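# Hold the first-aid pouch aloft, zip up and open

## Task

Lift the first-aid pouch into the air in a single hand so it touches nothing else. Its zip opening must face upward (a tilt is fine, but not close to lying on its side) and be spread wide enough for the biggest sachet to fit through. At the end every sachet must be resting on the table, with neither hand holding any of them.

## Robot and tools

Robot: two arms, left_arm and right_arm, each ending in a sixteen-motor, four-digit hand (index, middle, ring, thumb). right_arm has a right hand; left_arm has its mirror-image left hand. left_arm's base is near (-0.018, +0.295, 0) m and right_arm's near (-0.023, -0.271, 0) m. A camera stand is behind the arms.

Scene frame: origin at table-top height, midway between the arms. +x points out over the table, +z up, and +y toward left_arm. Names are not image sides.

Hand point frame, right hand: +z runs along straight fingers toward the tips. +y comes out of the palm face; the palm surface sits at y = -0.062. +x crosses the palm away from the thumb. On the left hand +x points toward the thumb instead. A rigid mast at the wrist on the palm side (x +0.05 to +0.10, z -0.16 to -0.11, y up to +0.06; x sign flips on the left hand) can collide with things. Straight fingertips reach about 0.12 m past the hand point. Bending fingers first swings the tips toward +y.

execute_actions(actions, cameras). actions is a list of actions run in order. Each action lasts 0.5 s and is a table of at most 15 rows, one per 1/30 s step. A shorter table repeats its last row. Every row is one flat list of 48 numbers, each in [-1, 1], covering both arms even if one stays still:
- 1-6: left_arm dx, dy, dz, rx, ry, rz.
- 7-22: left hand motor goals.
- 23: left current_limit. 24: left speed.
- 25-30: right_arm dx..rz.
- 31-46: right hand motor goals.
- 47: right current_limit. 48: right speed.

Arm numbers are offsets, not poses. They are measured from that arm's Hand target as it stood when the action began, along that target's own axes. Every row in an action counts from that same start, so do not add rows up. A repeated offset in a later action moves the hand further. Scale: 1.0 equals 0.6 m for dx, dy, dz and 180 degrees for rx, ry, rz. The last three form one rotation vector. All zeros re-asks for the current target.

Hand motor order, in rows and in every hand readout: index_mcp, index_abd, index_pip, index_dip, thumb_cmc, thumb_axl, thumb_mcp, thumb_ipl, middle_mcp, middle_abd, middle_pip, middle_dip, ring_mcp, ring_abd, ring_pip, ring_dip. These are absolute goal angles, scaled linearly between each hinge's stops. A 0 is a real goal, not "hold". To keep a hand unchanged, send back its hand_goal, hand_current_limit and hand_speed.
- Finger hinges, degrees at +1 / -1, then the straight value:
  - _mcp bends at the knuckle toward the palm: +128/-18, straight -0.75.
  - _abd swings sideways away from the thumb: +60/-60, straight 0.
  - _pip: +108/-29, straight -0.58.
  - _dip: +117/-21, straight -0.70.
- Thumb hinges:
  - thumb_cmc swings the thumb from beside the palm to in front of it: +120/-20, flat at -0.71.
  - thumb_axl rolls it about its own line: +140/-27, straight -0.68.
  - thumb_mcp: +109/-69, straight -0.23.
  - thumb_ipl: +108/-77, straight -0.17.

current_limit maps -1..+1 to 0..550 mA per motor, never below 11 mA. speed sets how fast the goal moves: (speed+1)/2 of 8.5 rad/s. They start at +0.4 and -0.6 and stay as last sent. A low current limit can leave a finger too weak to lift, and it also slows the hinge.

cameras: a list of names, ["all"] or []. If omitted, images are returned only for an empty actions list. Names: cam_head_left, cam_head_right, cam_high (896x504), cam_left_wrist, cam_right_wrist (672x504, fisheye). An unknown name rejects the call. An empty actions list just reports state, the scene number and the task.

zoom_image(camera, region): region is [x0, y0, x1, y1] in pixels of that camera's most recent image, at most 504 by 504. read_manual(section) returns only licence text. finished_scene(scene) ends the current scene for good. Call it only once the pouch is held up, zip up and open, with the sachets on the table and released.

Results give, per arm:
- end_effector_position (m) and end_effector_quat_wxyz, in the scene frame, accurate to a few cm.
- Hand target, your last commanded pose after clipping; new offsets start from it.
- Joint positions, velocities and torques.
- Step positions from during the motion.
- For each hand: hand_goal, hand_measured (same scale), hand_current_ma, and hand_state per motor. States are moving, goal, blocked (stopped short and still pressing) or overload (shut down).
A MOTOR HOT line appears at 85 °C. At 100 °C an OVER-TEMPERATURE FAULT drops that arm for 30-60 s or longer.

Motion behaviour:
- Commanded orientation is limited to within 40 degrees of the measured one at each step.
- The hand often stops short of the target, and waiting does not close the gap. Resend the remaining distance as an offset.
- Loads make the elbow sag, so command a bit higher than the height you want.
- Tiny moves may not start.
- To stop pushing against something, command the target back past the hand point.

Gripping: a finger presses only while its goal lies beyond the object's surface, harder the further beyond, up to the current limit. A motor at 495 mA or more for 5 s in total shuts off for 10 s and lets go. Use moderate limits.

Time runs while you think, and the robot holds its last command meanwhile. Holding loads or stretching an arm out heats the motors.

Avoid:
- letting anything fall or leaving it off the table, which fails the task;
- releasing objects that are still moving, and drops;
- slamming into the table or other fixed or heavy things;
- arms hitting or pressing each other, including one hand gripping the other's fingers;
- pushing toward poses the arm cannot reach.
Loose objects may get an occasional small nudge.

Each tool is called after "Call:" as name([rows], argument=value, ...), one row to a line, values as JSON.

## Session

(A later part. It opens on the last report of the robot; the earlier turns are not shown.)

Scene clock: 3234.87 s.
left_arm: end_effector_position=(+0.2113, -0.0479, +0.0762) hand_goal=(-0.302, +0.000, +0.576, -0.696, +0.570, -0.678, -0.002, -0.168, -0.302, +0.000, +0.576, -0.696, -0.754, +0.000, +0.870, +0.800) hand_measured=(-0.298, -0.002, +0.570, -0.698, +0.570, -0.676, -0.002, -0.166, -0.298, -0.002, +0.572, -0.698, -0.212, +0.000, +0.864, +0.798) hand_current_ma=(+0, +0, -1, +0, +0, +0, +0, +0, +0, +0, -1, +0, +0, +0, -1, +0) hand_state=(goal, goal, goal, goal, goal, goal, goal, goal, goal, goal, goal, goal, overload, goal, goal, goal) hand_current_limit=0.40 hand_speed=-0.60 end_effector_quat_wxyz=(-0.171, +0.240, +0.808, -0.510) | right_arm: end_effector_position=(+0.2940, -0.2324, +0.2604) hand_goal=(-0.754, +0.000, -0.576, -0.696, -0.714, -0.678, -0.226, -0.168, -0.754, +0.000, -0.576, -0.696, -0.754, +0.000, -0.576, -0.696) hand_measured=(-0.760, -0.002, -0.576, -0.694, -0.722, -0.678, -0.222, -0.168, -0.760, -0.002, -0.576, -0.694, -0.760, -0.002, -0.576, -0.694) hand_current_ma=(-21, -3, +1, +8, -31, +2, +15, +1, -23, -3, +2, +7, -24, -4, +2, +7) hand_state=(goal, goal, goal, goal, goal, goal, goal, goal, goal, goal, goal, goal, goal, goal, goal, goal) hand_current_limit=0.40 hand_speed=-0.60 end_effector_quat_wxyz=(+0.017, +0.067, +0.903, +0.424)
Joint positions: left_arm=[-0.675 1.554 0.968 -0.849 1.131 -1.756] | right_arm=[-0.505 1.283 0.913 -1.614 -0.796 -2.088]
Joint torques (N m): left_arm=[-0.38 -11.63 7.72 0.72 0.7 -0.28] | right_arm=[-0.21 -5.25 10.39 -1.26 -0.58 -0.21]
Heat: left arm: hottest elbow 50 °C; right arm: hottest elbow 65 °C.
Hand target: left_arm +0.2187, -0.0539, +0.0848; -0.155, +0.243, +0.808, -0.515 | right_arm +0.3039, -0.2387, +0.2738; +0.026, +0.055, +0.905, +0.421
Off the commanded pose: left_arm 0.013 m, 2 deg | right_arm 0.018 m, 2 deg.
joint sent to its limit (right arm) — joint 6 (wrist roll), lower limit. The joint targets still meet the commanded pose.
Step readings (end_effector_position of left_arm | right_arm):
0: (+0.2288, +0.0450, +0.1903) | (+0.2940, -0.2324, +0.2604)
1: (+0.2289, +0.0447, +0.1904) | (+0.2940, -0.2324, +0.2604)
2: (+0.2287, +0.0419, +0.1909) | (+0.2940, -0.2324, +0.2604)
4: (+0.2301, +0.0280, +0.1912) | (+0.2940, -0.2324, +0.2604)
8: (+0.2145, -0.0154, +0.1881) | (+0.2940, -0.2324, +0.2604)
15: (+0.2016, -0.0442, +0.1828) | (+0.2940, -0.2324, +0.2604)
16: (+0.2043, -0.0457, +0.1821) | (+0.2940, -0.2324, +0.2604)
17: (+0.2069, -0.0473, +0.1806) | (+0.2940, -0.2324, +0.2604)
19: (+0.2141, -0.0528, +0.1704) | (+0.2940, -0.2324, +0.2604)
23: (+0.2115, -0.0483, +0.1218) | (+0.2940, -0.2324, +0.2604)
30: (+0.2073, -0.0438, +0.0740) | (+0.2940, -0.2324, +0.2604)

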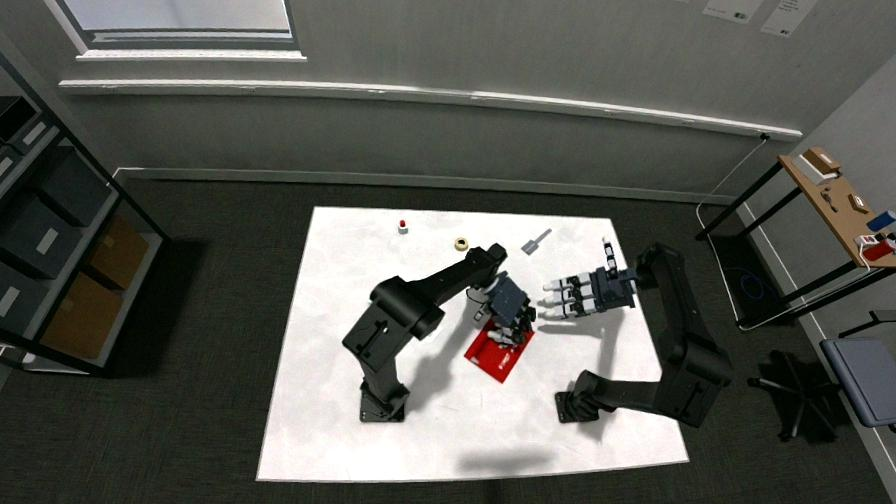

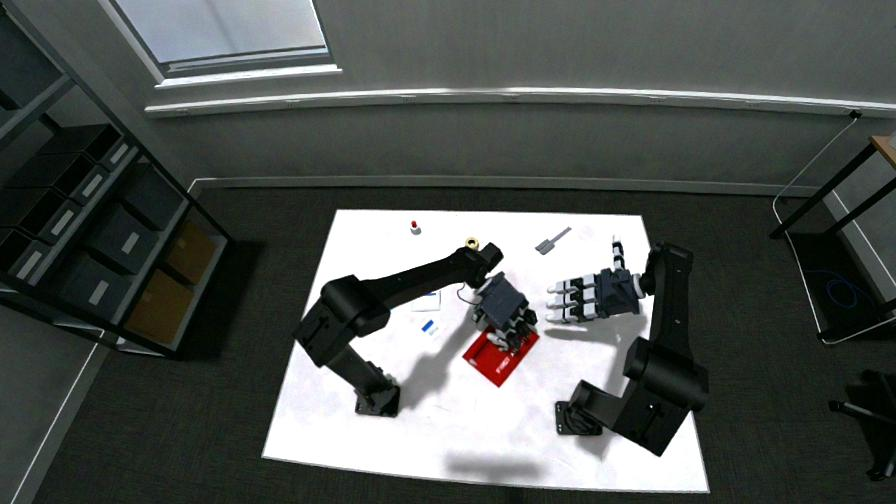

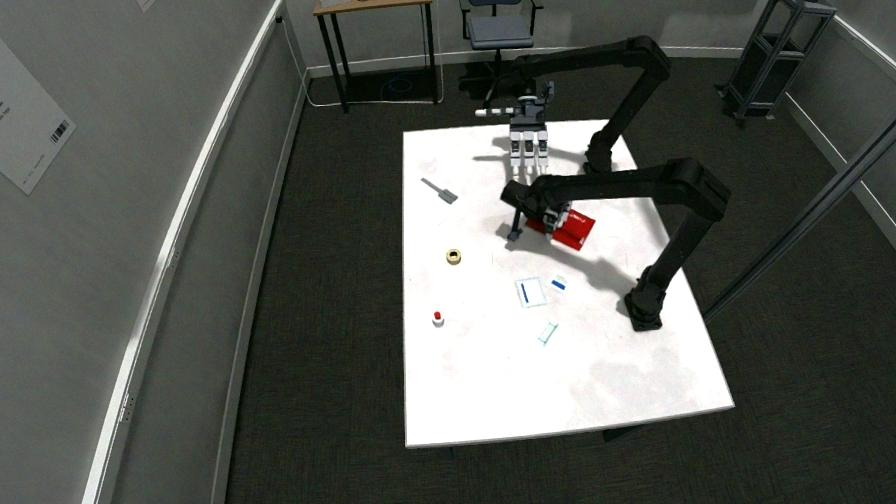

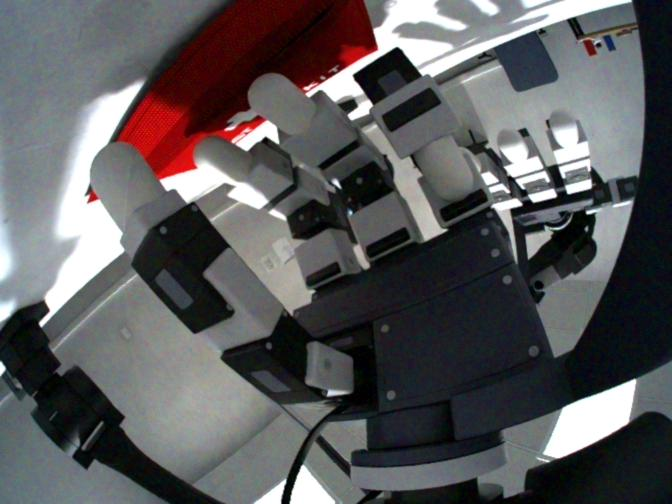

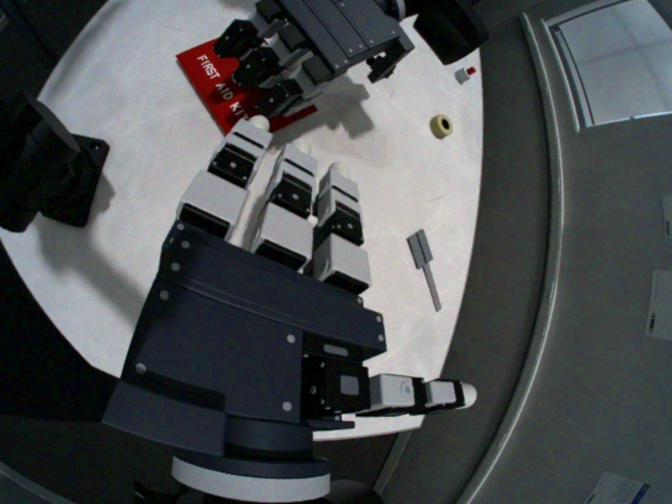

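Call:
execute_actions([
  [[0,0.0323,0.0096,0,0,0,-0.302,0,0.576,-0.696,0.571,-0.678,-0.001,-0.168,-0.302,0,0.576,-0.696,-0.754,0,0.87,0.8,0.4,-0.6,0,0,0,0,0,0,-0.754,0,-0.576,-0.696,-0.714,-0.678,-0.226,-0.168,-0.754,0,-0.576,-0.696,-0.754,0,-0.576,-0.696,0.4,-0.6]],
], cameras=["cam_left_wrist","cam_right_wrist"])

Call:
zoom_image(camera="cam_left_wrist", region=[60, 0, 400, 240])

Call:
zoom_image(camera="cam_right_wrist", region=[150, 0, 400, 180])

Scene clock: 3249.40 s.
left_arm: end_effector_position=(+0.2137, -0.0495, +0.0653) hand_goal=(-0.302, +0.000, +0.576, -0.696, +0.570, -0.678, -0.002, -0.168, -0.302, +0.000, +0.576, -0.696, -0.754, +0.000, +0.870, +0.800) hand_measured=(-0.298, -0.002, +0.570, -0.698, +0.570, -0.676, -0.002, -0.166, -0.298, -0.002, +0.572, -0.698, -0.212, +0.000, +0.864, +0.798) hand_current_ma=(+0, +0, -1, +0, +0, +0, +0, +0, +0, +0, -1, +0, +0, +0, -1, +0) hand_state=(goal, goal, goal, goal, goal, goal, goal, goal, goal, goal, goal, goal, overload, goal, goal, goal) hand_current_limit=0.40 hand_speed=-0.60 end_effector_quat_wxyz=(-0.162, +0.245, +0.807, -0.512) | right_arm: end_effector_position=(+0.2940, -0.2324, +0.2604) hand_goal=(-0.754, +0.000, -0.576, -0.696, -0.714, -0.678, -0.226, -0.168, -0.754, +0.000, -0.576, -0.696, -0.754, +0.000, -0.576, -0.696) hand_measured=(-0.760, -0.002, -0.576, -0.694, -0.722, -0.678, -0.222, -0.168, -0.760, -0.002, -0.576, -0.694, -0.760, -0.002, -0.576, -0.694) hand_current_ma=(-21, -3, +1, +8, -31, +2, +15, +1, -23, -3, +2, +7, -24, -4, +2, +7) hand_state=(goal, goal, goal, goal, goal, goal, goal, goal, goal, goal, goal, goal, goal, goal, goal, goal) hand_current_limit=0.40 hand_speed=-0.60 end_effector_quat_wxyz=(+0.017, +0.067, +0.903, +0.424)
Joint positions: left_arm=[-0.675 1.566 0.949 -0.797 1.129 -1.756] | right_arm=[-0.505 1.283 0.913 -1.614 -0.796 -2.088]
Joint torques (N m): left_arm=[0.21 -10.23 6.98 0.79 0.68 -0.2] | right_arm=[-0.32 -5.3 10.37 -1.26 -0.58 -0.2]
Heat: left arm: hottest elbow 50 °C; right arm: hottest elbow 65 °C.
Hand target: left_arm +0.2203, -0.0513, +0.0647; -0.155, +0.243, +0.808, -0.515 | right_arm +0.3039, -0.2387, +0.2738; +0.026, +0.055, +0.905, +0.421
Off the commanded pose: left_arm 0.007 m, 1 deg | right_arm 0.018 m, 2 deg.
joint sent to its limit (right arm) — joint 6 (wrist roll), lower limit. The joint targets still meet the commanded pose.
Step readings (end_effector_position of left_arm | right_arm):
0: (+0.2113, -0.0479, +0.0762) | (+0.2940, -0.2324, +0.2604)
1: (+0.2113, -0.0479, +0.0762) | (+0.2940, -0.2324, +0.2604)
2: (+0.2120, -0.0484, +0.0760) | (+0.2940, -0.2324, +0.2604)
4: (+0.2136, -0.0497, +0.0750) | (+0.2940, -0.2324, +0.2604)
8: (+0.2146, -0.0502, +0.0708) | (+0.2940, -0.2324, +0.2604)
15: (+0.2134, -0.0493, +0.0653) | (+0.2940, -0.2324, +0.2604)
Images, in order (width x height): cam_left_wrist 672x504, cam_right_wrist 672x504.

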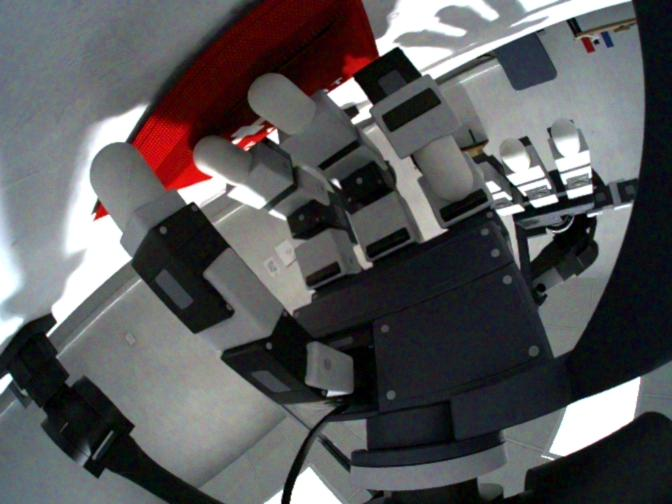

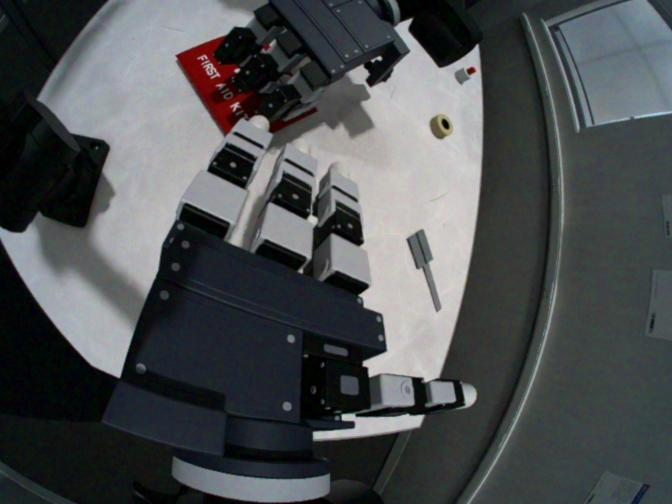

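Scaled by 1.482 from the camera's 672x504 image, which has a finer 960x720 frame.

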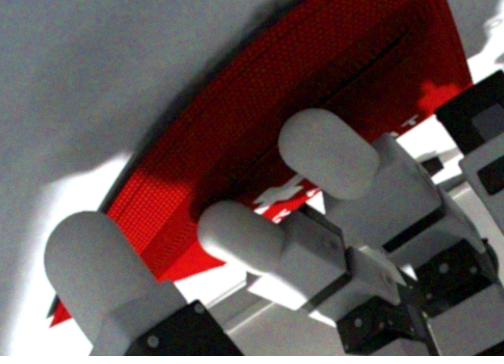

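Scaled by 2.016 from the camera's 672x504 image, which has a finer 960x720 frame.

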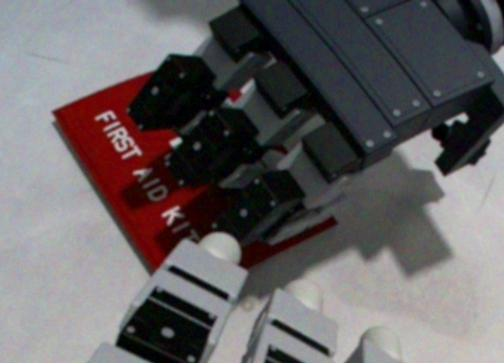

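Call:
execute_actions([
  [[0,0.0211,0.0099,0,0,0,-0.302,0,0.576,-0.696,0.571,-0.678,-0.001,-0.168,-0.302,0,0.576,-0.696,-0.754,0,0.87,0.8,0.4,-0.6,0,0,0,0,0,0,-0.754,0,-0.576,-0.696,-0.714,-0.678,-0.226,-0.168,-0.754,0,-0.576,-0.696,-0.754,0,-0.576,-0.696,0.4,-0.6]],
], cameras=["cam_left_wrist"])

Call:
zoom_image(camera="cam_left_wrist", region=[60, 0, 400, 240])

Scene clock: 3257.20 s.
left_arm: end_effector_position=(+0.2136, -0.0494, +0.0510) hand_goal=(-0.302, +0.000, +0.576, -0.696, +0.570, -0.678, -0.002, -0.168, -0.302, +0.000, +0.576, -0.696, -0.754, +0.000, +0.870, +0.800) hand_measured=(-0.298, -0.002, +0.570, -0.698, +0.570, -0.676, -0.002, -0.166, -0.298, -0.002, +0.572, -0.698, -0.212, +0.000, +0.864, +0.798) hand_current_ma=(+0, +0, -1, +0, +0, +0, +0, +0, +0, +0, +0, +0, +0, +0, -1, +0) hand_state=(goal, goal, goal, goal, goal, goal, goal, goal, goal, goal, goal, goal, overload, goal, goal, goal) hand_current_limit=0.40 hand_speed=-0.60 end_effector_quat_wxyz=(-0.163, +0.245, +0.807, -0.512) | right_arm: end_effector_position=(+0.2940, -0.2324, +0.2604) hand_goal=(-0.754, +0.000, -0.576, -0.696, -0.714, -0.678, -0.226, -0.168, -0.754, +0.000, -0.576, -0.696, -0.754, +0.000, -0.576, -0.696) hand_measured=(-0.760, -0.002, -0.576, -0.694, -0.722, -0.678, -0.222, -0.168, -0.760, -0.002, -0.576, -0.694, -0.760, -0.002, -0.576, -0.694) hand_current_ma=(-21, -3, +1, +8, -31, +2, +15, +1, -23, -3, +2, +7, -24, -4, +2, +7) hand_state=(goal, goal, goal, goal, goal, goal, goal, goal, goal, goal, goal, goal, goal, goal, goal, goal) hand_current_limit=0.40 hand_speed=-0.60 end_effector_quat_wxyz=(+0.017, +0.067, +0.903, +0.424)
Joint positions: left_arm=[-0.675 1.591 0.933 -0.757 1.129 -1.756] | right_arm=[-0.505 1.283 0.913 -1.614 -0.796 -2.088]
Joint torques (N m): left_arm=[0.15 -10.4 6.76 0.8 0.69 -0.2] | right_arm=[-0.26 -5.25 10.37 -1.28 -0.58 -0.21]
Heat: left arm: hottest elbow 50 °C; right arm: hottest elbow 65 °C.
Hand target: left_arm +0.2203, -0.0514, +0.0508; -0.155, +0.243, +0.808, -0.515 | right_arm +0.3039, -0.2387, +0.2738; +0.026, +0.055, +0.905, +0.421
Off the commanded pose: left_arm 0.007 m, 1 deg | right_arm 0.018 m, 2 deg.
joint sent to its limit (right arm) — joint 6 (wrist roll), lower limit. The joint targets still meet the commanded pose.
Step readings (end_effector_position of left_arm | right_arm):
0: (+0.2137, -0.0495, +0.0653) | (+0.2940, -0.2324, +0.2604)
1: (+0.2137, -0.0495, +0.0653) | (+0.2940, -0.2324, +0.2604)
2: (+0.2142, -0.0499, +0.0649) | (+0.2940, -0.2324, +0.2604)
4: (+0.2151, -0.0506, +0.0628) | (+0.2940, -0.2324, +0.2604)
8: (+0.2144, -0.0500, +0.0554) | (+0.2940, -0.2324, +0.2604)
15: (+0.2136, -0.0494, +0.0510) | (+0.2940, -0.2324, +0.2604)
Images, in order (width x height): cam_left_wrist 672x504.

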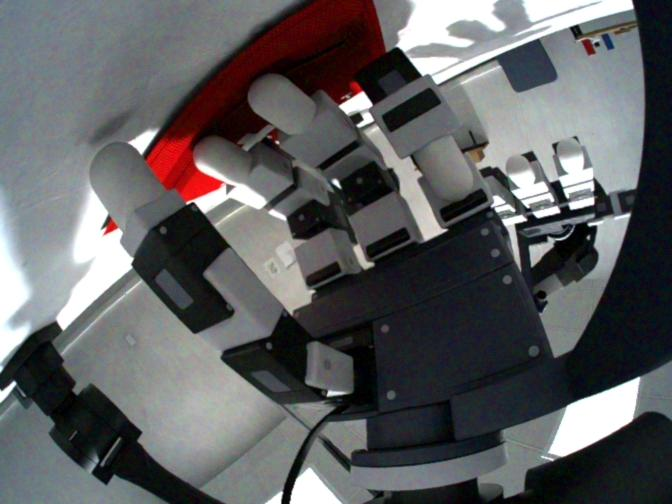

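Scaled by 1.482 from the camera's 672x504 image, which has a finer 960x720 frame.

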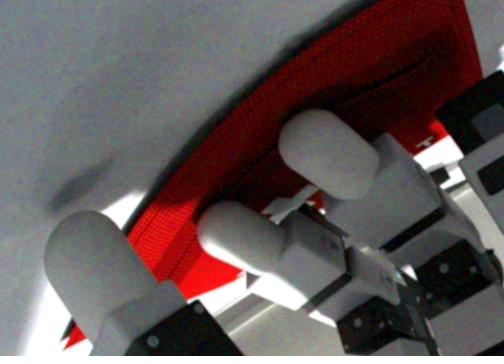

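Call:
execute_actions([
  [[0,0.0136,0.0063,0,0,0,-0.302,0,0.576,-0.696,0.571,-0.678,-0.001,-0.168,-0.302,0,0.576,-0.696,-0.754,0,0.87,0.8,0.4,-0.6,0,0,0,0,0,0,-0.754,0,-0.576,-0.696,-0.714,-0.678,-0.226,-0.168,-0.754,0,-0.576,-0.696,-0.754,0,-0.576,-0.696,0.4,-0.6]],
], cameras=["cam_left_wrist"])

Call:
zoom_image(camera="cam_left_wrist", region=[60, 0, 400, 240])

Scene clock: 3264.07 s.
left_arm: end_effector_position=(+0.2153, -0.0510, +0.0472) hand_goal=(-0.302, +0.000, +0.576, -0.696, +0.570, -0.678, -0.002, -0.168, -0.302, +0.000, +0.576, -0.696, -0.754, +0.000, +0.870, +0.800) hand_measured=(-0.298, -0.002, +0.572, -0.698, +0.570, -0.676, -0.002, -0.166, -0.294, -0.002, +0.584, -0.692, -0.212, +0.000, +0.864, +0.798) hand_current_ma=(+0, +0, -1, +0, +0, +0, +0, +0, +2, +0, +2, +1, +0, +0, -1, +0) hand_state=(goal, goal, goal, goal, goal, goal, goal, goal, goal, goal, goal, goal, overload, goal, goal, goal) hand_current_limit=0.40 hand_speed=-0.60 end_effector_quat_wxyz=(-0.160, +0.245, +0.807, -0.514) | right_arm: end_effector_position=(+0.2940, -0.2324, +0.2604) hand_goal=(-0.754, +0.000, -0.576, -0.696, -0.714, -0.678, -0.226, -0.168, -0.754, +0.000, -0.576, -0.696, -0.754, +0.000, -0.576, -0.696) hand_measured=(-0.760, -0.002, -0.576, -0.694, -0.722, -0.678, -0.222, -0.168, -0.760, -0.002, -0.576, -0.694, -0.760, -0.002, -0.576, -0.694) hand_current_ma=(-21, -3, +1, +8, -31, +2, +15, +1, -23, -3, +2, +7, -24, -4, +2, +7) hand_state=(goal, goal, goal, goal, goal, goal, goal, goal, goal, goal, goal, goal, goal, goal, goal, goal) hand_current_limit=0.40 hand_speed=-0.60 end_effector_quat_wxyz=(+0.017, +0.067, +0.903, +0.424)
Joint positions: left_arm=[-0.675 1.599 0.93 -0.732 1.129 -1.765] | right_arm=[-0.505 1.283 0.913 -1.614 -0.796 -2.088]
Joint torques (N m): left_arm=[-0.09 -9.64 6.27 0.84 0.68 -0.2] | right_arm=[-0.21 -5.25 10.37 -1.26 -0.58 -0.21]
Heat: left arm: hottest elbow 49 °C; right arm: hottest elbow 65 °C.
Hand target: left_arm +0.2203, -0.0514, +0.0417; -0.155, +0.243, +0.808, -0.515 | right_arm +0.3039, -0.2387, +0.2738; +0.026, +0.055, +0.905, +0.421
Off the commanded pose: left_arm 0.007 m, 1 deg | right_arm 0.018 m, 2 deg.
joint sent to its limit (right arm) — joint 6 (wrist roll), lower limit. The joint targets still meet the commanded pose.
Step readings (end_effector_position of left_arm | right_arm):
0: (+0.2136, -0.0494, +0.0510) | (+0.2940, -0.2324, +0.2604)
1: (+0.2136, -0.0494, +0.0510) | (+0.2940, -0.2324, +0.2604)
2: (+0.2140, -0.0497, +0.0508) | (+0.2940, -0.2324, +0.2604)
4: (+0.2148, -0.0504, +0.0498) | (+0.2940, -0.2324, +0.2604)
8: (+0.2149, -0.0506, +0.0472) | (+0.2940, -0.2324, +0.2604)
15: (+0.2154, -0.0510, +0.0473) | (+0.2940, -0.2324, +0.2604)
Images, in order (width x height): cam_left_wrist 672x504.

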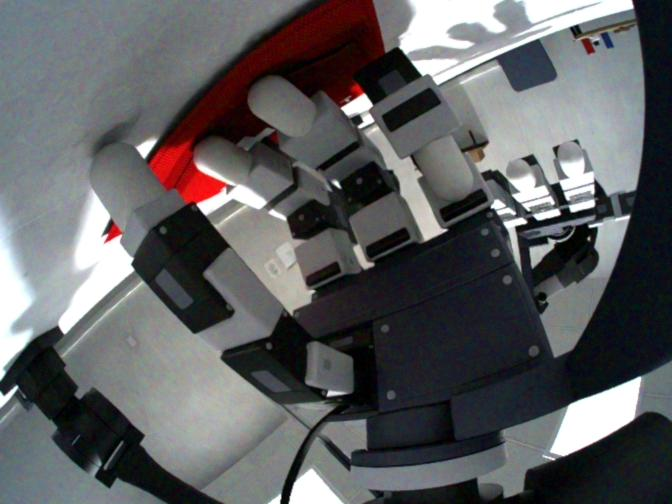

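Scaled by 1.482 from the camera's 672x504 image, which has a finer 960x720 frame.

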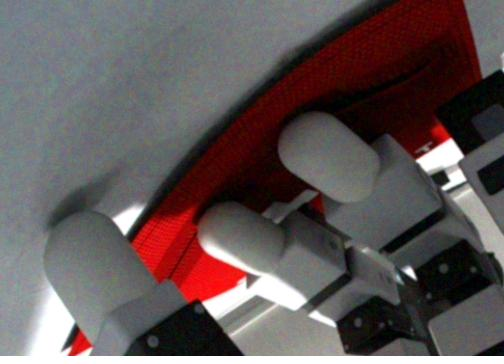

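Call:
execute_actions([
  [[0,0.0091,0.0042,0,0,0,-0.302,0,0.576,-0.696,0.571,-0.678,-0.001,-0.168,-0.302,0,0.576,-0.696,-0.754,0,0.87,0.8,0.4,-0.6,0,0,0,0,0,0,-0.754,0,-0.576,-0.696,-0.714,-0.678,-0.226,-0.168,-0.754,0,-0.576,-0.696,-0.754,0,-0.576,-0.696,0.4,-0.6]],
  [[0,0,0,0,0,0,-0.302,0,0.576,-0.696,0.571,-0.678,0.09,-0.168,-0.302,0,0.576,-0.696,-0.754,0,0.87,0.8,0.4,-0.6,0,0,0,0,0,0,-0.754,0,-0.576,-0.696,-0.714,-0.678,-0.226,-0.168,-0.754,0,-0.576,-0.696,-0.754,0,-0.576,-0.696,0.4,-0.6]],
], cameras=["cam_left_wrist"])

Call:
zoom_image(camera="cam_left_wrist", region=[60, 0, 400, 240])

Scene clock: 3275.13 s.
left_arm: end_effector_position=(+0.2165, -0.0514, +0.0458) hand_goal=(-0.302, +0.000, +0.576, -0.696, +0.570, -0.678, +0.090, -0.168, -0.302, +0.000, +0.576, -0.696, -0.754, +0.000, +0.870, +0.800) hand_measured=(-0.298, -0.002, +0.576, -0.698, +0.564, -0.678, +0.066, -0.178, -0.292, -0.002, +0.594, -0.686, -0.212, +0.000, +0.864, +0.798) hand_current_ma=(+0, +0, +0, +0, -1, +0, -21, -4, +3, +0, +8, +3, +0, +0, -1, +0) hand_state=(goal, goal, goal, goal, goal, goal, blocked, goal, goal, goal, goal, goal, overload, goal, goal, goal) hand_current_limit=0.40 hand_speed=-0.60 end_effector_quat_wxyz=(-0.158, +0.243, +0.807, -0.514) | right_arm: end_effector_position=(+0.2940, -0.2324, +0.2604) hand_goal=(-0.754, +0.000, -0.576, -0.696, -0.714, -0.678, -0.226, -0.168, -0.754, +0.000, -0.576, -0.696, -0.754, +0.000, -0.576, -0.696) hand_measured=(-0.760, -0.002, -0.576, -0.694, -0.722, -0.678, -0.222, -0.168, -0.760, -0.002, -0.576, -0.694, -0.760, -0.002, -0.576, -0.694) hand_current_ma=(-21, -3, +1, +8, -31, +2, +15, +1, -23, -3, +2, +7, -24, -4, +2, +7) hand_state=(goal, goal, goal, goal, goal, goal, goal, goal, goal, goal, goal, goal, goal, goal, goal, goal) hand_current_limit=0.40 hand_speed=-0.60 end_effector_quat_wxyz=(+0.017, +0.067, +0.903, +0.424)
Joint positions: left_arm=[-0.673 1.601 0.928 -0.72 1.129 -1.773] | right_arm=[-0.505 1.283 0.913 -1.614 -0.796 -2.088]
Joint torques (N m): left_arm=[0.03 -9 5.9 1.07 0.69 -0.11] | right_arm=[-0.21 -5.25 10.39 -1.26 -0.58 -0.2]
Heat: left arm: hottest elbow 48 °C; right arm: hottest elbow 65 °C.
Hand target: left_arm +0.2205, -0.0513, +0.0358; -0.155, +0.243, +0.808, -0.515 | right_arm +0.3039, -0.2387, +0.2738; +0.026, +0.055, +0.905, +0.421
Off the commanded pose: left_arm 0.011 m, 0 deg | right_arm 0.018 m, 2 deg.
joint sent to its limit (right arm) — joint 6 (wrist roll), lower limit. The joint targets still meet the commanded pose.
Step readings (end_effector_position of left_arm | right_arm):
0: (+0.2153, -0.0510, +0.0472) | (+0.2940, -0.2324, +0.2604)
1: (+0.2153, -0.0510, +0.0472) | (+0.2940, -0.2324, +0.2604)
2: (+0.2154, -0.0511, +0.0469) | (+0.2940, -0.2324, +0.2604)
4: (+0.2159, -0.0515, +0.0463) | (+0.2940, -0.2324, +0.2604)
8: (+0.2161, -0.0517, +0.0457) | (+0.2940, -0.2324, +0.2604)
15: (+0.2163, -0.0518, +0.0457) | (+0.2940, -0.2324, +0.2604)
16: (+0.2161, -0.0518, +0.0457) | (+0.2940, -0.2324, +0.2604)
17: (+0.2161, -0.0518, +0.0457) | (+0.2940, -0.2324, +0.2604)
19: (+0.2161, -0.0518, +0.0457) | (+0.2940, -0.2324, +0.2604)
23: (+0.2161, -0.0518, +0.0457) | (+0.2940, -0.2324, +0.2604)
30: (+0.2165, -0.0514, +0.0458) | (+0.2940, -0.2324, +0.2604)
Images, in order (width x height): cam_left_wrist 672x504.

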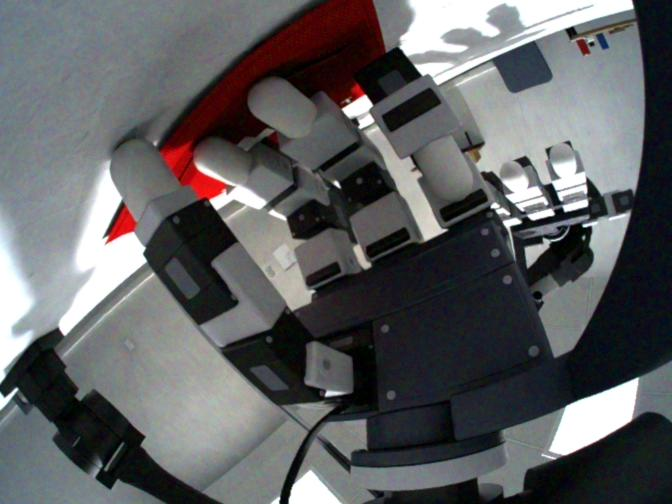

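Scaled by 1.482 from the camera's 672x504 image, which has a finer 960x720 frame.

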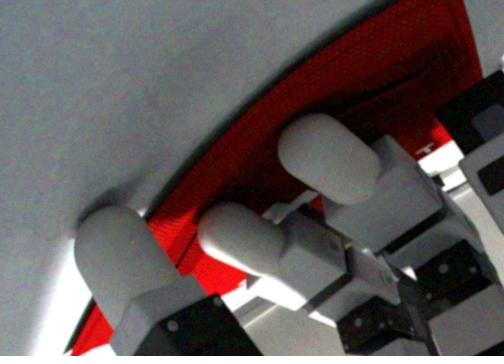

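Call:
execute_actions([
  [[0,0,0,0,0,0,-0.302,0,0.576,-0.696,0.571,-0.678,0.20,-0.168,-0.302,0,0.576,-0.696,-0.754,0,0.87,0.8,0.4,-0.8,0,0,0,0,0,0,-0.754,0,-0.576,-0.696,-0.714,-0.678,-0.226,-0.168,-0.754,0,-0.576,-0.696,-0.754,0,-0.576,-0.696,0.4,-0.6]],
], cameras=["cam_left_wrist"])

Call:
zoom_image(camera="cam_left_wrist", region=[60, 0, 400, 240])

Scene clock: 3283.93 s.
left_arm: end_effector_position=(+0.2174, -0.0520, +0.0451) hand_goal=(-0.302, +0.000, +0.576, -0.696, +0.570, -0.678, +0.200, -0.168, -0.302, +0.000, +0.576, -0.696, -0.754, +0.000, +0.870, +0.800) hand_measured=(-0.296, -0.002, +0.578, -0.696, +0.568, -0.678, +0.196, -0.170, -0.286, -0.002, +0.596, -0.684, -0.212, +0.000, +0.864, +0.798) hand_current_ma=(+2, +0, +0, +0, +0, +0, -1, +0, +7, +0, +10, +4, +0, +0, -1, +0) hand_state=(goal, goal, goal, goal, goal, goal, goal, goal, goal, goal, blocked, goal, overload, goal, goal, goal) hand_current_limit=0.40 hand_speed=-0.80 end_effector_quat_wxyz=(-0.157, +0.244, +0.807, -0.515) | right_arm: end_effector_position=(+0.2940, -0.2324, +0.2604) hand_goal=(-0.754, +0.000, -0.576, -0.696, -0.714, -0.678, -0.226, -0.168, -0.754, +0.000, -0.576, -0.696, -0.754, +0.000, -0.576, -0.696) hand_measured=(-0.760, -0.002, -0.576, -0.694, -0.722, -0.678, -0.222, -0.168, -0.760, -0.002, -0.576, -0.694, -0.760, -0.002, -0.576, -0.694) hand_current_ma=(-21, -3, +1, +8, -31, +2, +15, +1, -23, -3, +2, +7, -24, -4, +2, +7) hand_state=(goal, goal, goal, goal, goal, goal, goal, goal, goal, goal, goal, goal, goal, goal, goal, goal) hand_current_limit=0.40 hand_speed=-0.60 end_effector_quat_wxyz=(+0.017, +0.067, +0.903, +0.424)
Joint positions: left_arm=[-0.673 1.603 0.928 -0.715 1.129 -1.771] | right_arm=[-0.505 1.283 0.913 -1.614 -0.796 -2.088]
Joint torques (N m): left_arm=[0.67 -9.11 5.91 0.88 0.69 -0.12] | right_arm=[-0.21 -5.25 10.39 -1.25 -0.58 -0.21]
Heat: left arm: hottest elbow 47 °C; right arm: hottest elbow 65 °C.
Hand target: left_arm +0.2205, -0.0513, +0.0357; -0.155, +0.243, +0.808, -0.515 | right_arm +0.3039, -0.2387, +0.2738; +0.026, +0.055, +0.905, +0.421
Off the commanded pose: left_arm 0.010 m, 0 deg | right_arm 0.018 m, 2 deg.
joint sent to its limit (right arm) — joint 6 (wrist roll), lower limit. The joint targets still meet the commanded pose.
Step readings (end_effector_position of left_arm | right_arm):
0: (+0.2165, -0.0514, +0.0458) | (+0.2940, -0.2324, +0.2604)
1: (+0.2165, -0.0514, +0.0458) | (+0.2940, -0.2324, +0.2604)
2: (+0.2167, -0.0514, +0.0457) | (+0.2940, -0.2324, +0.2604)
4: (+0.2169, -0.0516, +0.0457) | (+0.2940, -0.2324, +0.2604)
8: (+0.2171, -0.0518, +0.0454) | (+0.2940, -0.2324, +0.2604)
15: (+0.2174, -0.0520, +0.0451) | (+0.2940, -0.2324, +0.2604)
Images, in order (width x height): cam_left_wrist 672x504.

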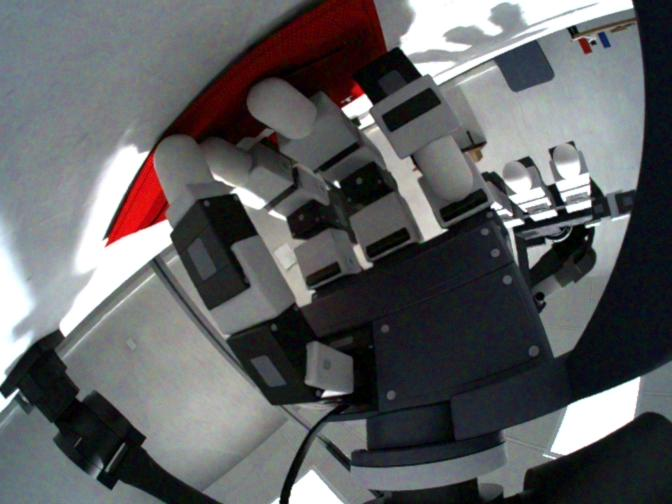

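Scaled by 1.482 from the camera's 672x504 image, which has a finer 960x720 frame.

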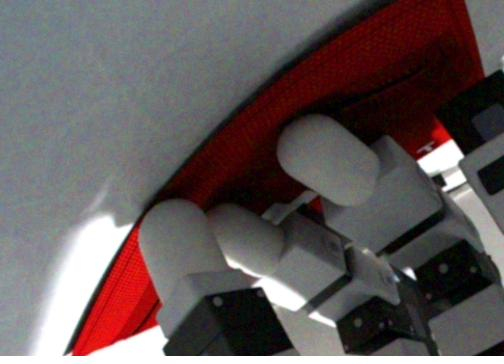

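Call:
zoom_image(camera="cam_left_wrist", region=[100, 80, 300, 220])

Call:
execute_actions(actions=[], cameras=["cam_high","cam_right_wrist","cam_head_left"])

Call:
zoom_image(camera="cam_high", region=[470, 170, 630, 270])

Call:
zoom_image(camera="cam_head_left", region=[430, 270, 560, 390])

Scaled by 2.520 from the camera's 672x504 image, which has a finer 960x720 frame.

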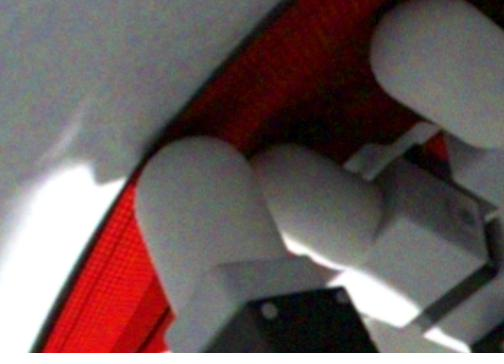

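Scene clock: 3296.63 s.
left_arm: end_effector_position=(+0.2174, -0.0520, +0.0451) hand_goal=(-0.302, +0.000, +0.576, -0.696, +0.570, -0.678, +0.200, -0.168, -0.302, +0.000, +0.576, -0.696, -0.754, +0.000, +0.870, +0.800) hand_measured=(-0.296, -0.002, +0.578, -0.696, +0.568, -0.678, +0.196, -0.170, -0.286, -0.002, +0.596, -0.684, -0.212, +0.000, +0.864, +0.798) hand_current_ma=(+2, +0, +0, +0, +0, +0, -1, +0, +7, +0, +10, +4, +0, +0, -1, +0) hand_state=(goal, goal, goal, goal, goal, goal, goal, goal, goal, goal, blocked, goal, overload, goal, goal, goal) hand_current_limit=0.40 hand_speed=-0.80 end_effector_quat_wxyz=(-0.157, +0.244, +0.807, -0.515) | right_arm: end_effector_position=(+0.2940, -0.2324, +0.2604) hand_goal=(-0.754, +0.000, -0.576, -0.696, -0.714, -0.678, -0.226, -0.168, -0.754, +0.000, -0.576, -0.696, -0.754, +0.000, -0.576, -0.696) hand_measured=(-0.760, -0.002, -0.576, -0.694, -0.722, -0.678, -0.222, -0.168, -0.760, -0.002, -0.576, -0.694, -0.760, -0.002, -0.576, -0.694) hand_current_ma=(-21, -3, +1, +8, -31, +2, +15, +1, -23, -3, +2, +7, -24, -4, +2, +7) hand_state=(goal, goal, goal, goal, goal, goal, goal, goal, goal, goal, goal, goal, goal, goal, goal, goal) hand_current_limit=0.40 hand_speed=-0.60 end_effector_quat_wxyz=(+0.017, +0.067, +0.903, +0.424)
Joint positions: left_arm=[-0.673 1.603 0.928 -0.715 1.129 -1.771] | right_arm=[-0.505 1.283 0.913 -1.614 -0.796 -2.088]
Joint velocities: within noise
Joint torques (N m): left_arm=[0.03 -9.11 5.9 0.9 0.7 -0.12] | right_arm=[-0.15 -5.25 10.37 -1.28 -0.58 -0.21]
Heat: left arm: hottest elbow 47 °C; right arm: hottest elbow 65 °C.
Hand target: left_arm +0.2205, -0.0513, +0.0357; -0.155, +0.243, +0.808, -0.515 | right_arm +0.3039, -0.2387, +0.2738; +0.026, +0.055, +0.905, +0.421
Off the commanded pose: left_arm 0.010 m, 0 deg | right_arm 0.018 m, 2 deg.
Images, in order (width x height): cam_head_left 896x504, cam_high 896x504, cam_right_wrist 672x504.

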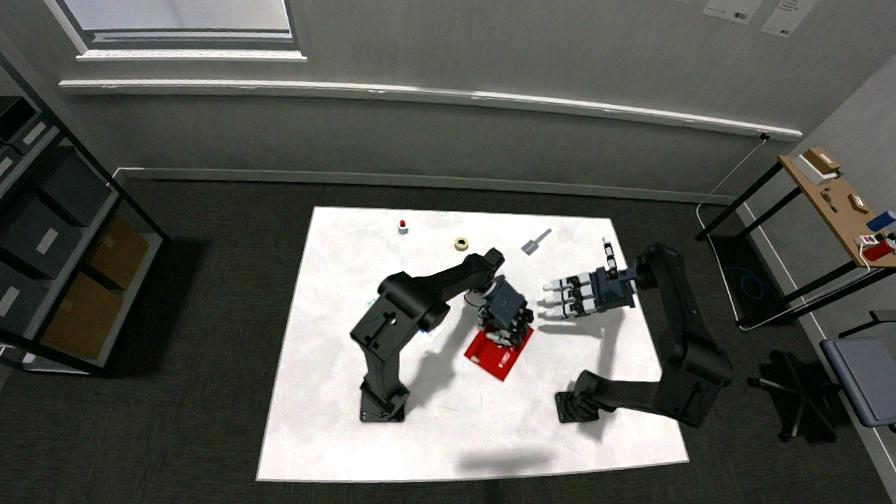

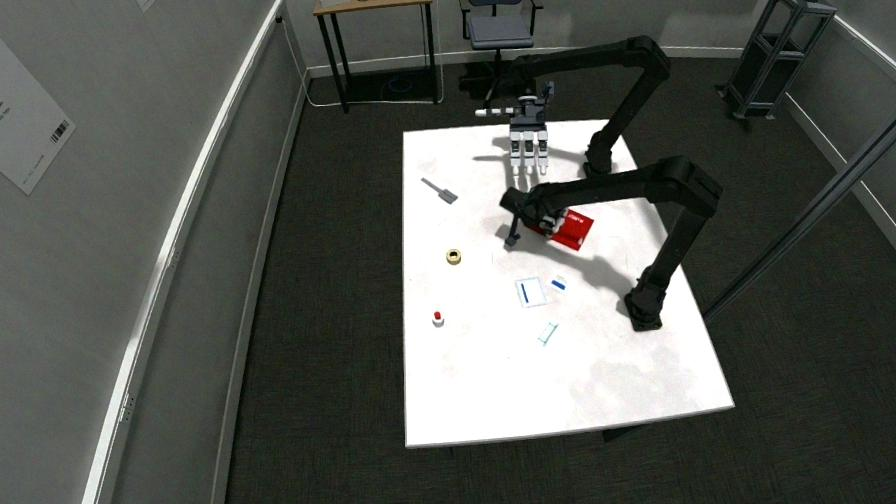

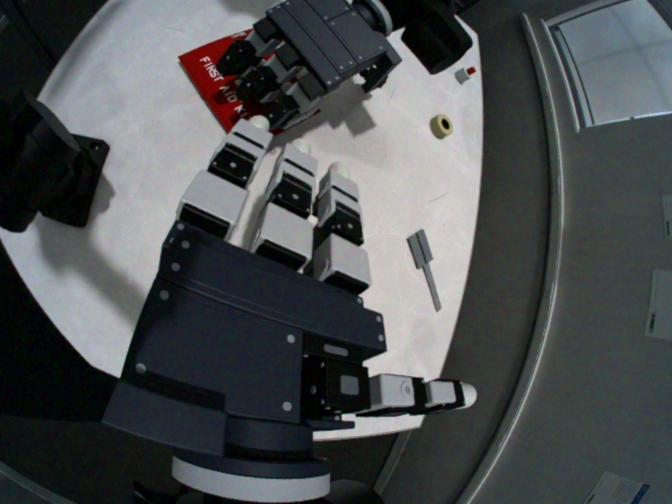

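Scaled by 3.150 from the camera's 896x504 image, which has a finer 1280x720 frame.

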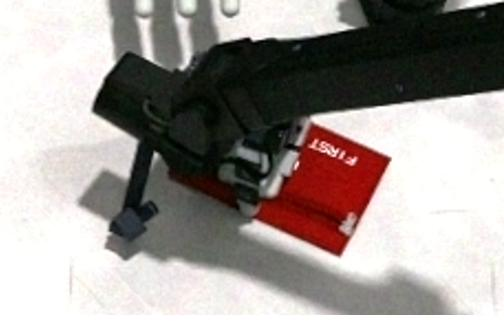

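Scaled by 3.877 from the camera's 896x504 image, which has a finer 1280x720 frame.

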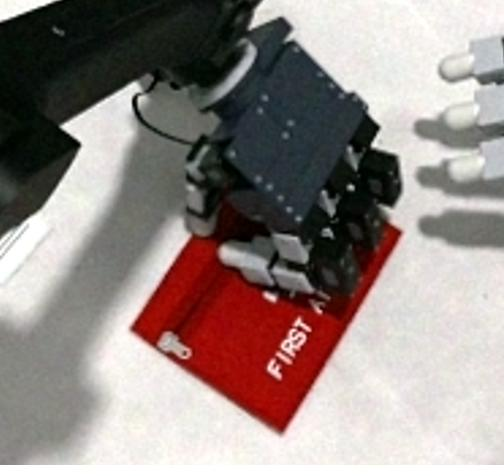

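Call:
execute_actions([
  [[0,-0.0211,-0.0099,0,0,0,-0.302,0,0.576,-0.696,0.571,-0.678,0.20,-0.168,-0.302,0,0.576,-0.696,-0.754,0,0.87,0.8,0.4,-0.6,0,0,0,0,0,0,-0.754,0,-0.576,-0.696,-0.714,-0.678,-0.226,-0.168,-0.754,0,-0.576,-0.696,-0.754,0,-0.576,-0.696,0.4,-0.6]],
  [[0,0,0,0,0,0,-0.342,0,0.642,-0.696,0.571,-0.678,0,-0.168,-0.39,0,0.722,-0.696,-0.754,0,0.87,0.8,0.4,-0.6,0,0,0,0,0,0,-0.754,0,-0.576,-0.696,-0.714,-0.678,-0.226,-0.168,-0.754,0,-0.576,-0.696,-0.754,0,-0.576,-0.696,0.4,-0.6]],
  [[0,0.0302,0.0141,0,0,0,-0.342,0,0.642,-0.696,0.571,-0.678,0,-0.168,-0.39,0,0.722,-0.696,-0.754,0,0.87,0.8,0.4,-0.6,0,0,0,0,0,0,-0.754,0,-0.576,-0.696,-0.714,-0.678,-0.226,-0.168,-0.754,0,-0.576,-0.696,-0.754,0,-0.576,-0.696,0.4,-0.6]],
], cameras=["cam_left_wrist","cam_head_left"])

Call:
zoom_image(camera="cam_left_wrist", region=[60, 40, 340, 240])

Call:
zoom_image(camera="cam_head_left", region=[430, 270, 560, 390])

Scene clock: 3339.97 s.
left_arm: end_effector_position=(+0.2174, -0.0535, +0.0453) hand_goal=(-0.342, +0.000, +0.642, -0.696, +0.570, -0.678, +0.000, -0.168, -0.390, +0.000, +0.722, -0.696, -0.754, +0.000, +0.870, +0.800) hand_measured=(-0.332, -0.002, +0.638, -0.696, +0.560, -0.680, +0.050, -0.152, -0.380, -0.002, +0.718, -0.692, -0.210, +0.000, +0.864, +0.798) hand_current_ma=(+3, +0, -1, +0, -3, +0, +81, +10, +4, +0, -1, +0, +0, +0, -1, +0) hand_state=(goal, goal, goal, goal, goal, goal, blocked, goal, goal, goal, goal, goal, overload, goal, goal, goal) hand_current_limit=0.40 hand_speed=-0.60 end_effector_quat_wxyz=(-0.157, +0.242, +0.807, -0.515) | right_arm: end_effector_position=(+0.2940, -0.2324, +0.2604) hand_goal=(-0.754, +0.000, -0.576, -0.696, -0.714, -0.678, -0.226, -0.168, -0.754, +0.000, -0.576, -0.696, -0.754, +0.000, -0.576, -0.696) hand_measured=(-0.760, -0.002, -0.576, -0.694, -0.722, -0.678, -0.222, -0.168, -0.760, -0.002, -0.576, -0.694, -0.760, -0.002, -0.576, -0.694) hand_current_ma=(-21, -3, +1, +8, -31, +2, +15, +1, -23, -3, +2, +7, -24, -4, +2, +7) hand_state=(goal, goal, goal, goal, goal, goal, goal, goal, goal, goal, goal, goal, goal, goal, goal, goal) hand_current_limit=0.40 hand_speed=-0.60 end_effector_quat_wxyz=(+0.017, +0.067, +0.903, +0.424)
Joint positions: left_arm=[-0.676 1.603 0.928 -0.705 1.129 -1.785] | right_arm=[-0.505 1.283 0.913 -1.614 -0.796 -2.088]
Joint torques (N m): left_arm=[0.21 -8.29 5.42 1.14 0.68 0.02] | right_arm=[-0.21 -5.25 10.39 -1.28 -0.58 -0.21]
Heat: left arm: hottest elbow 45 °C; right arm: hottest elbow 66 °C.
Hand target: left_arm +0.2204, -0.0514, +0.0297; -0.155, +0.243, +0.808, -0.515 | right_arm +0.3039, -0.2387, +0.2738; +0.026, +0.055, +0.905, +0.421
Off the commanded pose: left_arm 0.016 m, 0 deg | right_arm 0.018 m, 2 deg.
joint sent to its limit (right arm) — joint 6 (wrist roll), lower limit. The joint targets still meet the commanded pose.
Step readings (end_effector_position of left_arm | right_arm):
0: (+0.2174, -0.0520, +0.0451) | (+0.2940, -0.2324, +0.2604)
1: (+0.2174, -0.0520, +0.0451) | (+0.2940, -0.2324, +0.2604)
2: (+0.2174, -0.0520, +0.0451) | (+0.2940, -0.2324, +0.2604)
4: (+0.2174, -0.0520, +0.0451) | (+0.2940, -0.2324, +0.2604)
8: (+0.2171, -0.0518, +0.0453) | (+0.2940, -0.2324, +0.2604)
15: (+0.2168, -0.0515, +0.0454) | (+0.2940, -0.2324, +0.2604)
16: (+0.2168, -0.0515, +0.0454) | (+0.2940, -0.2324, +0.2604)
17: (+0.2171, -0.0516, +0.0453) | (+0.2940, -0.2324, +0.2604)
19: (+0.2166, -0.0514, +0.0454) | (+0.2940, -0.2324, +0.2604)
23: (+0.2158, -0.0519, +0.0459) | (+0.2940, -0.2324, +0.2604)
30: (+0.2158, -0.0519, +0.0459) | (+0.2940, -0.2324, +0.2604)
31: (+0.2158, -0.0519, +0.0459) | (+0.2940, -0.2324, +0.2604)
32: (+0.2158, -0.0519, +0.0459) | (+0.2940, -0.2324, +0.2604)
34: (+0.2158, -0.0519, +0.0458) | (+0.2940, -0.2324, +0.2604)
38: (+0.2169, -0.0529, +0.0454) | (+0.2940, -0.2324, +0.2604)
45: (+0.2172, -0.0533, +0.0454) | (+0.2940, -0.2324, +0.2604)
Images, in order (width x height): cam_head_left 896x504, cam_left_wrist 672x504.

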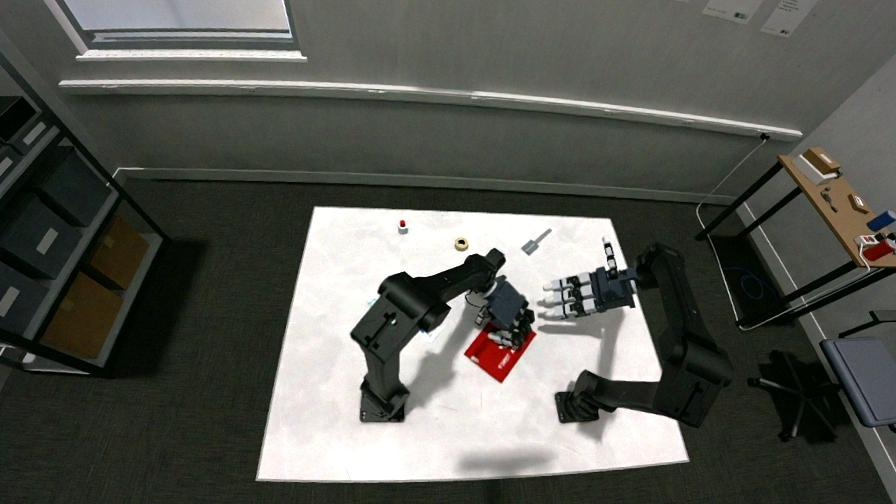

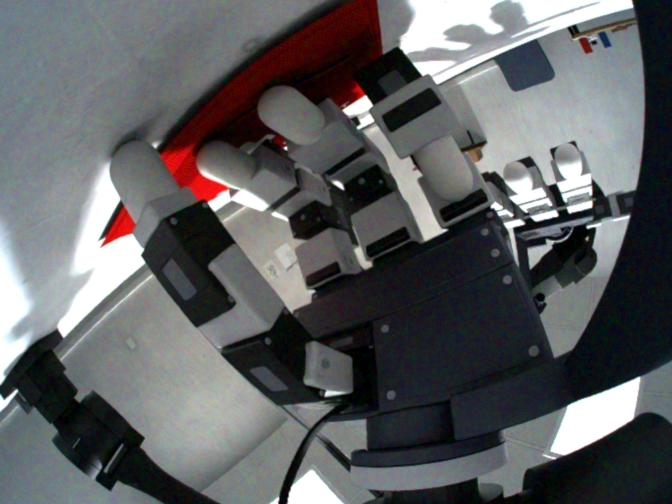

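Scaled by 1.800 from the camera's 672x504 image, which has a finer 960x720 frame.

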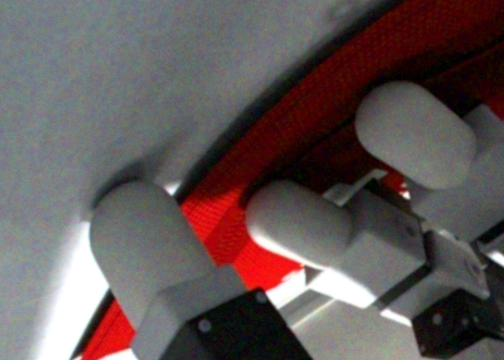

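Scaled by 3.877 from the camera's 896x504 image, which has a finer 1280x720 frame.

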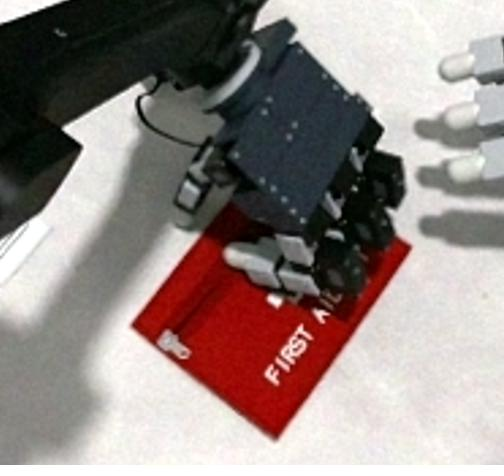

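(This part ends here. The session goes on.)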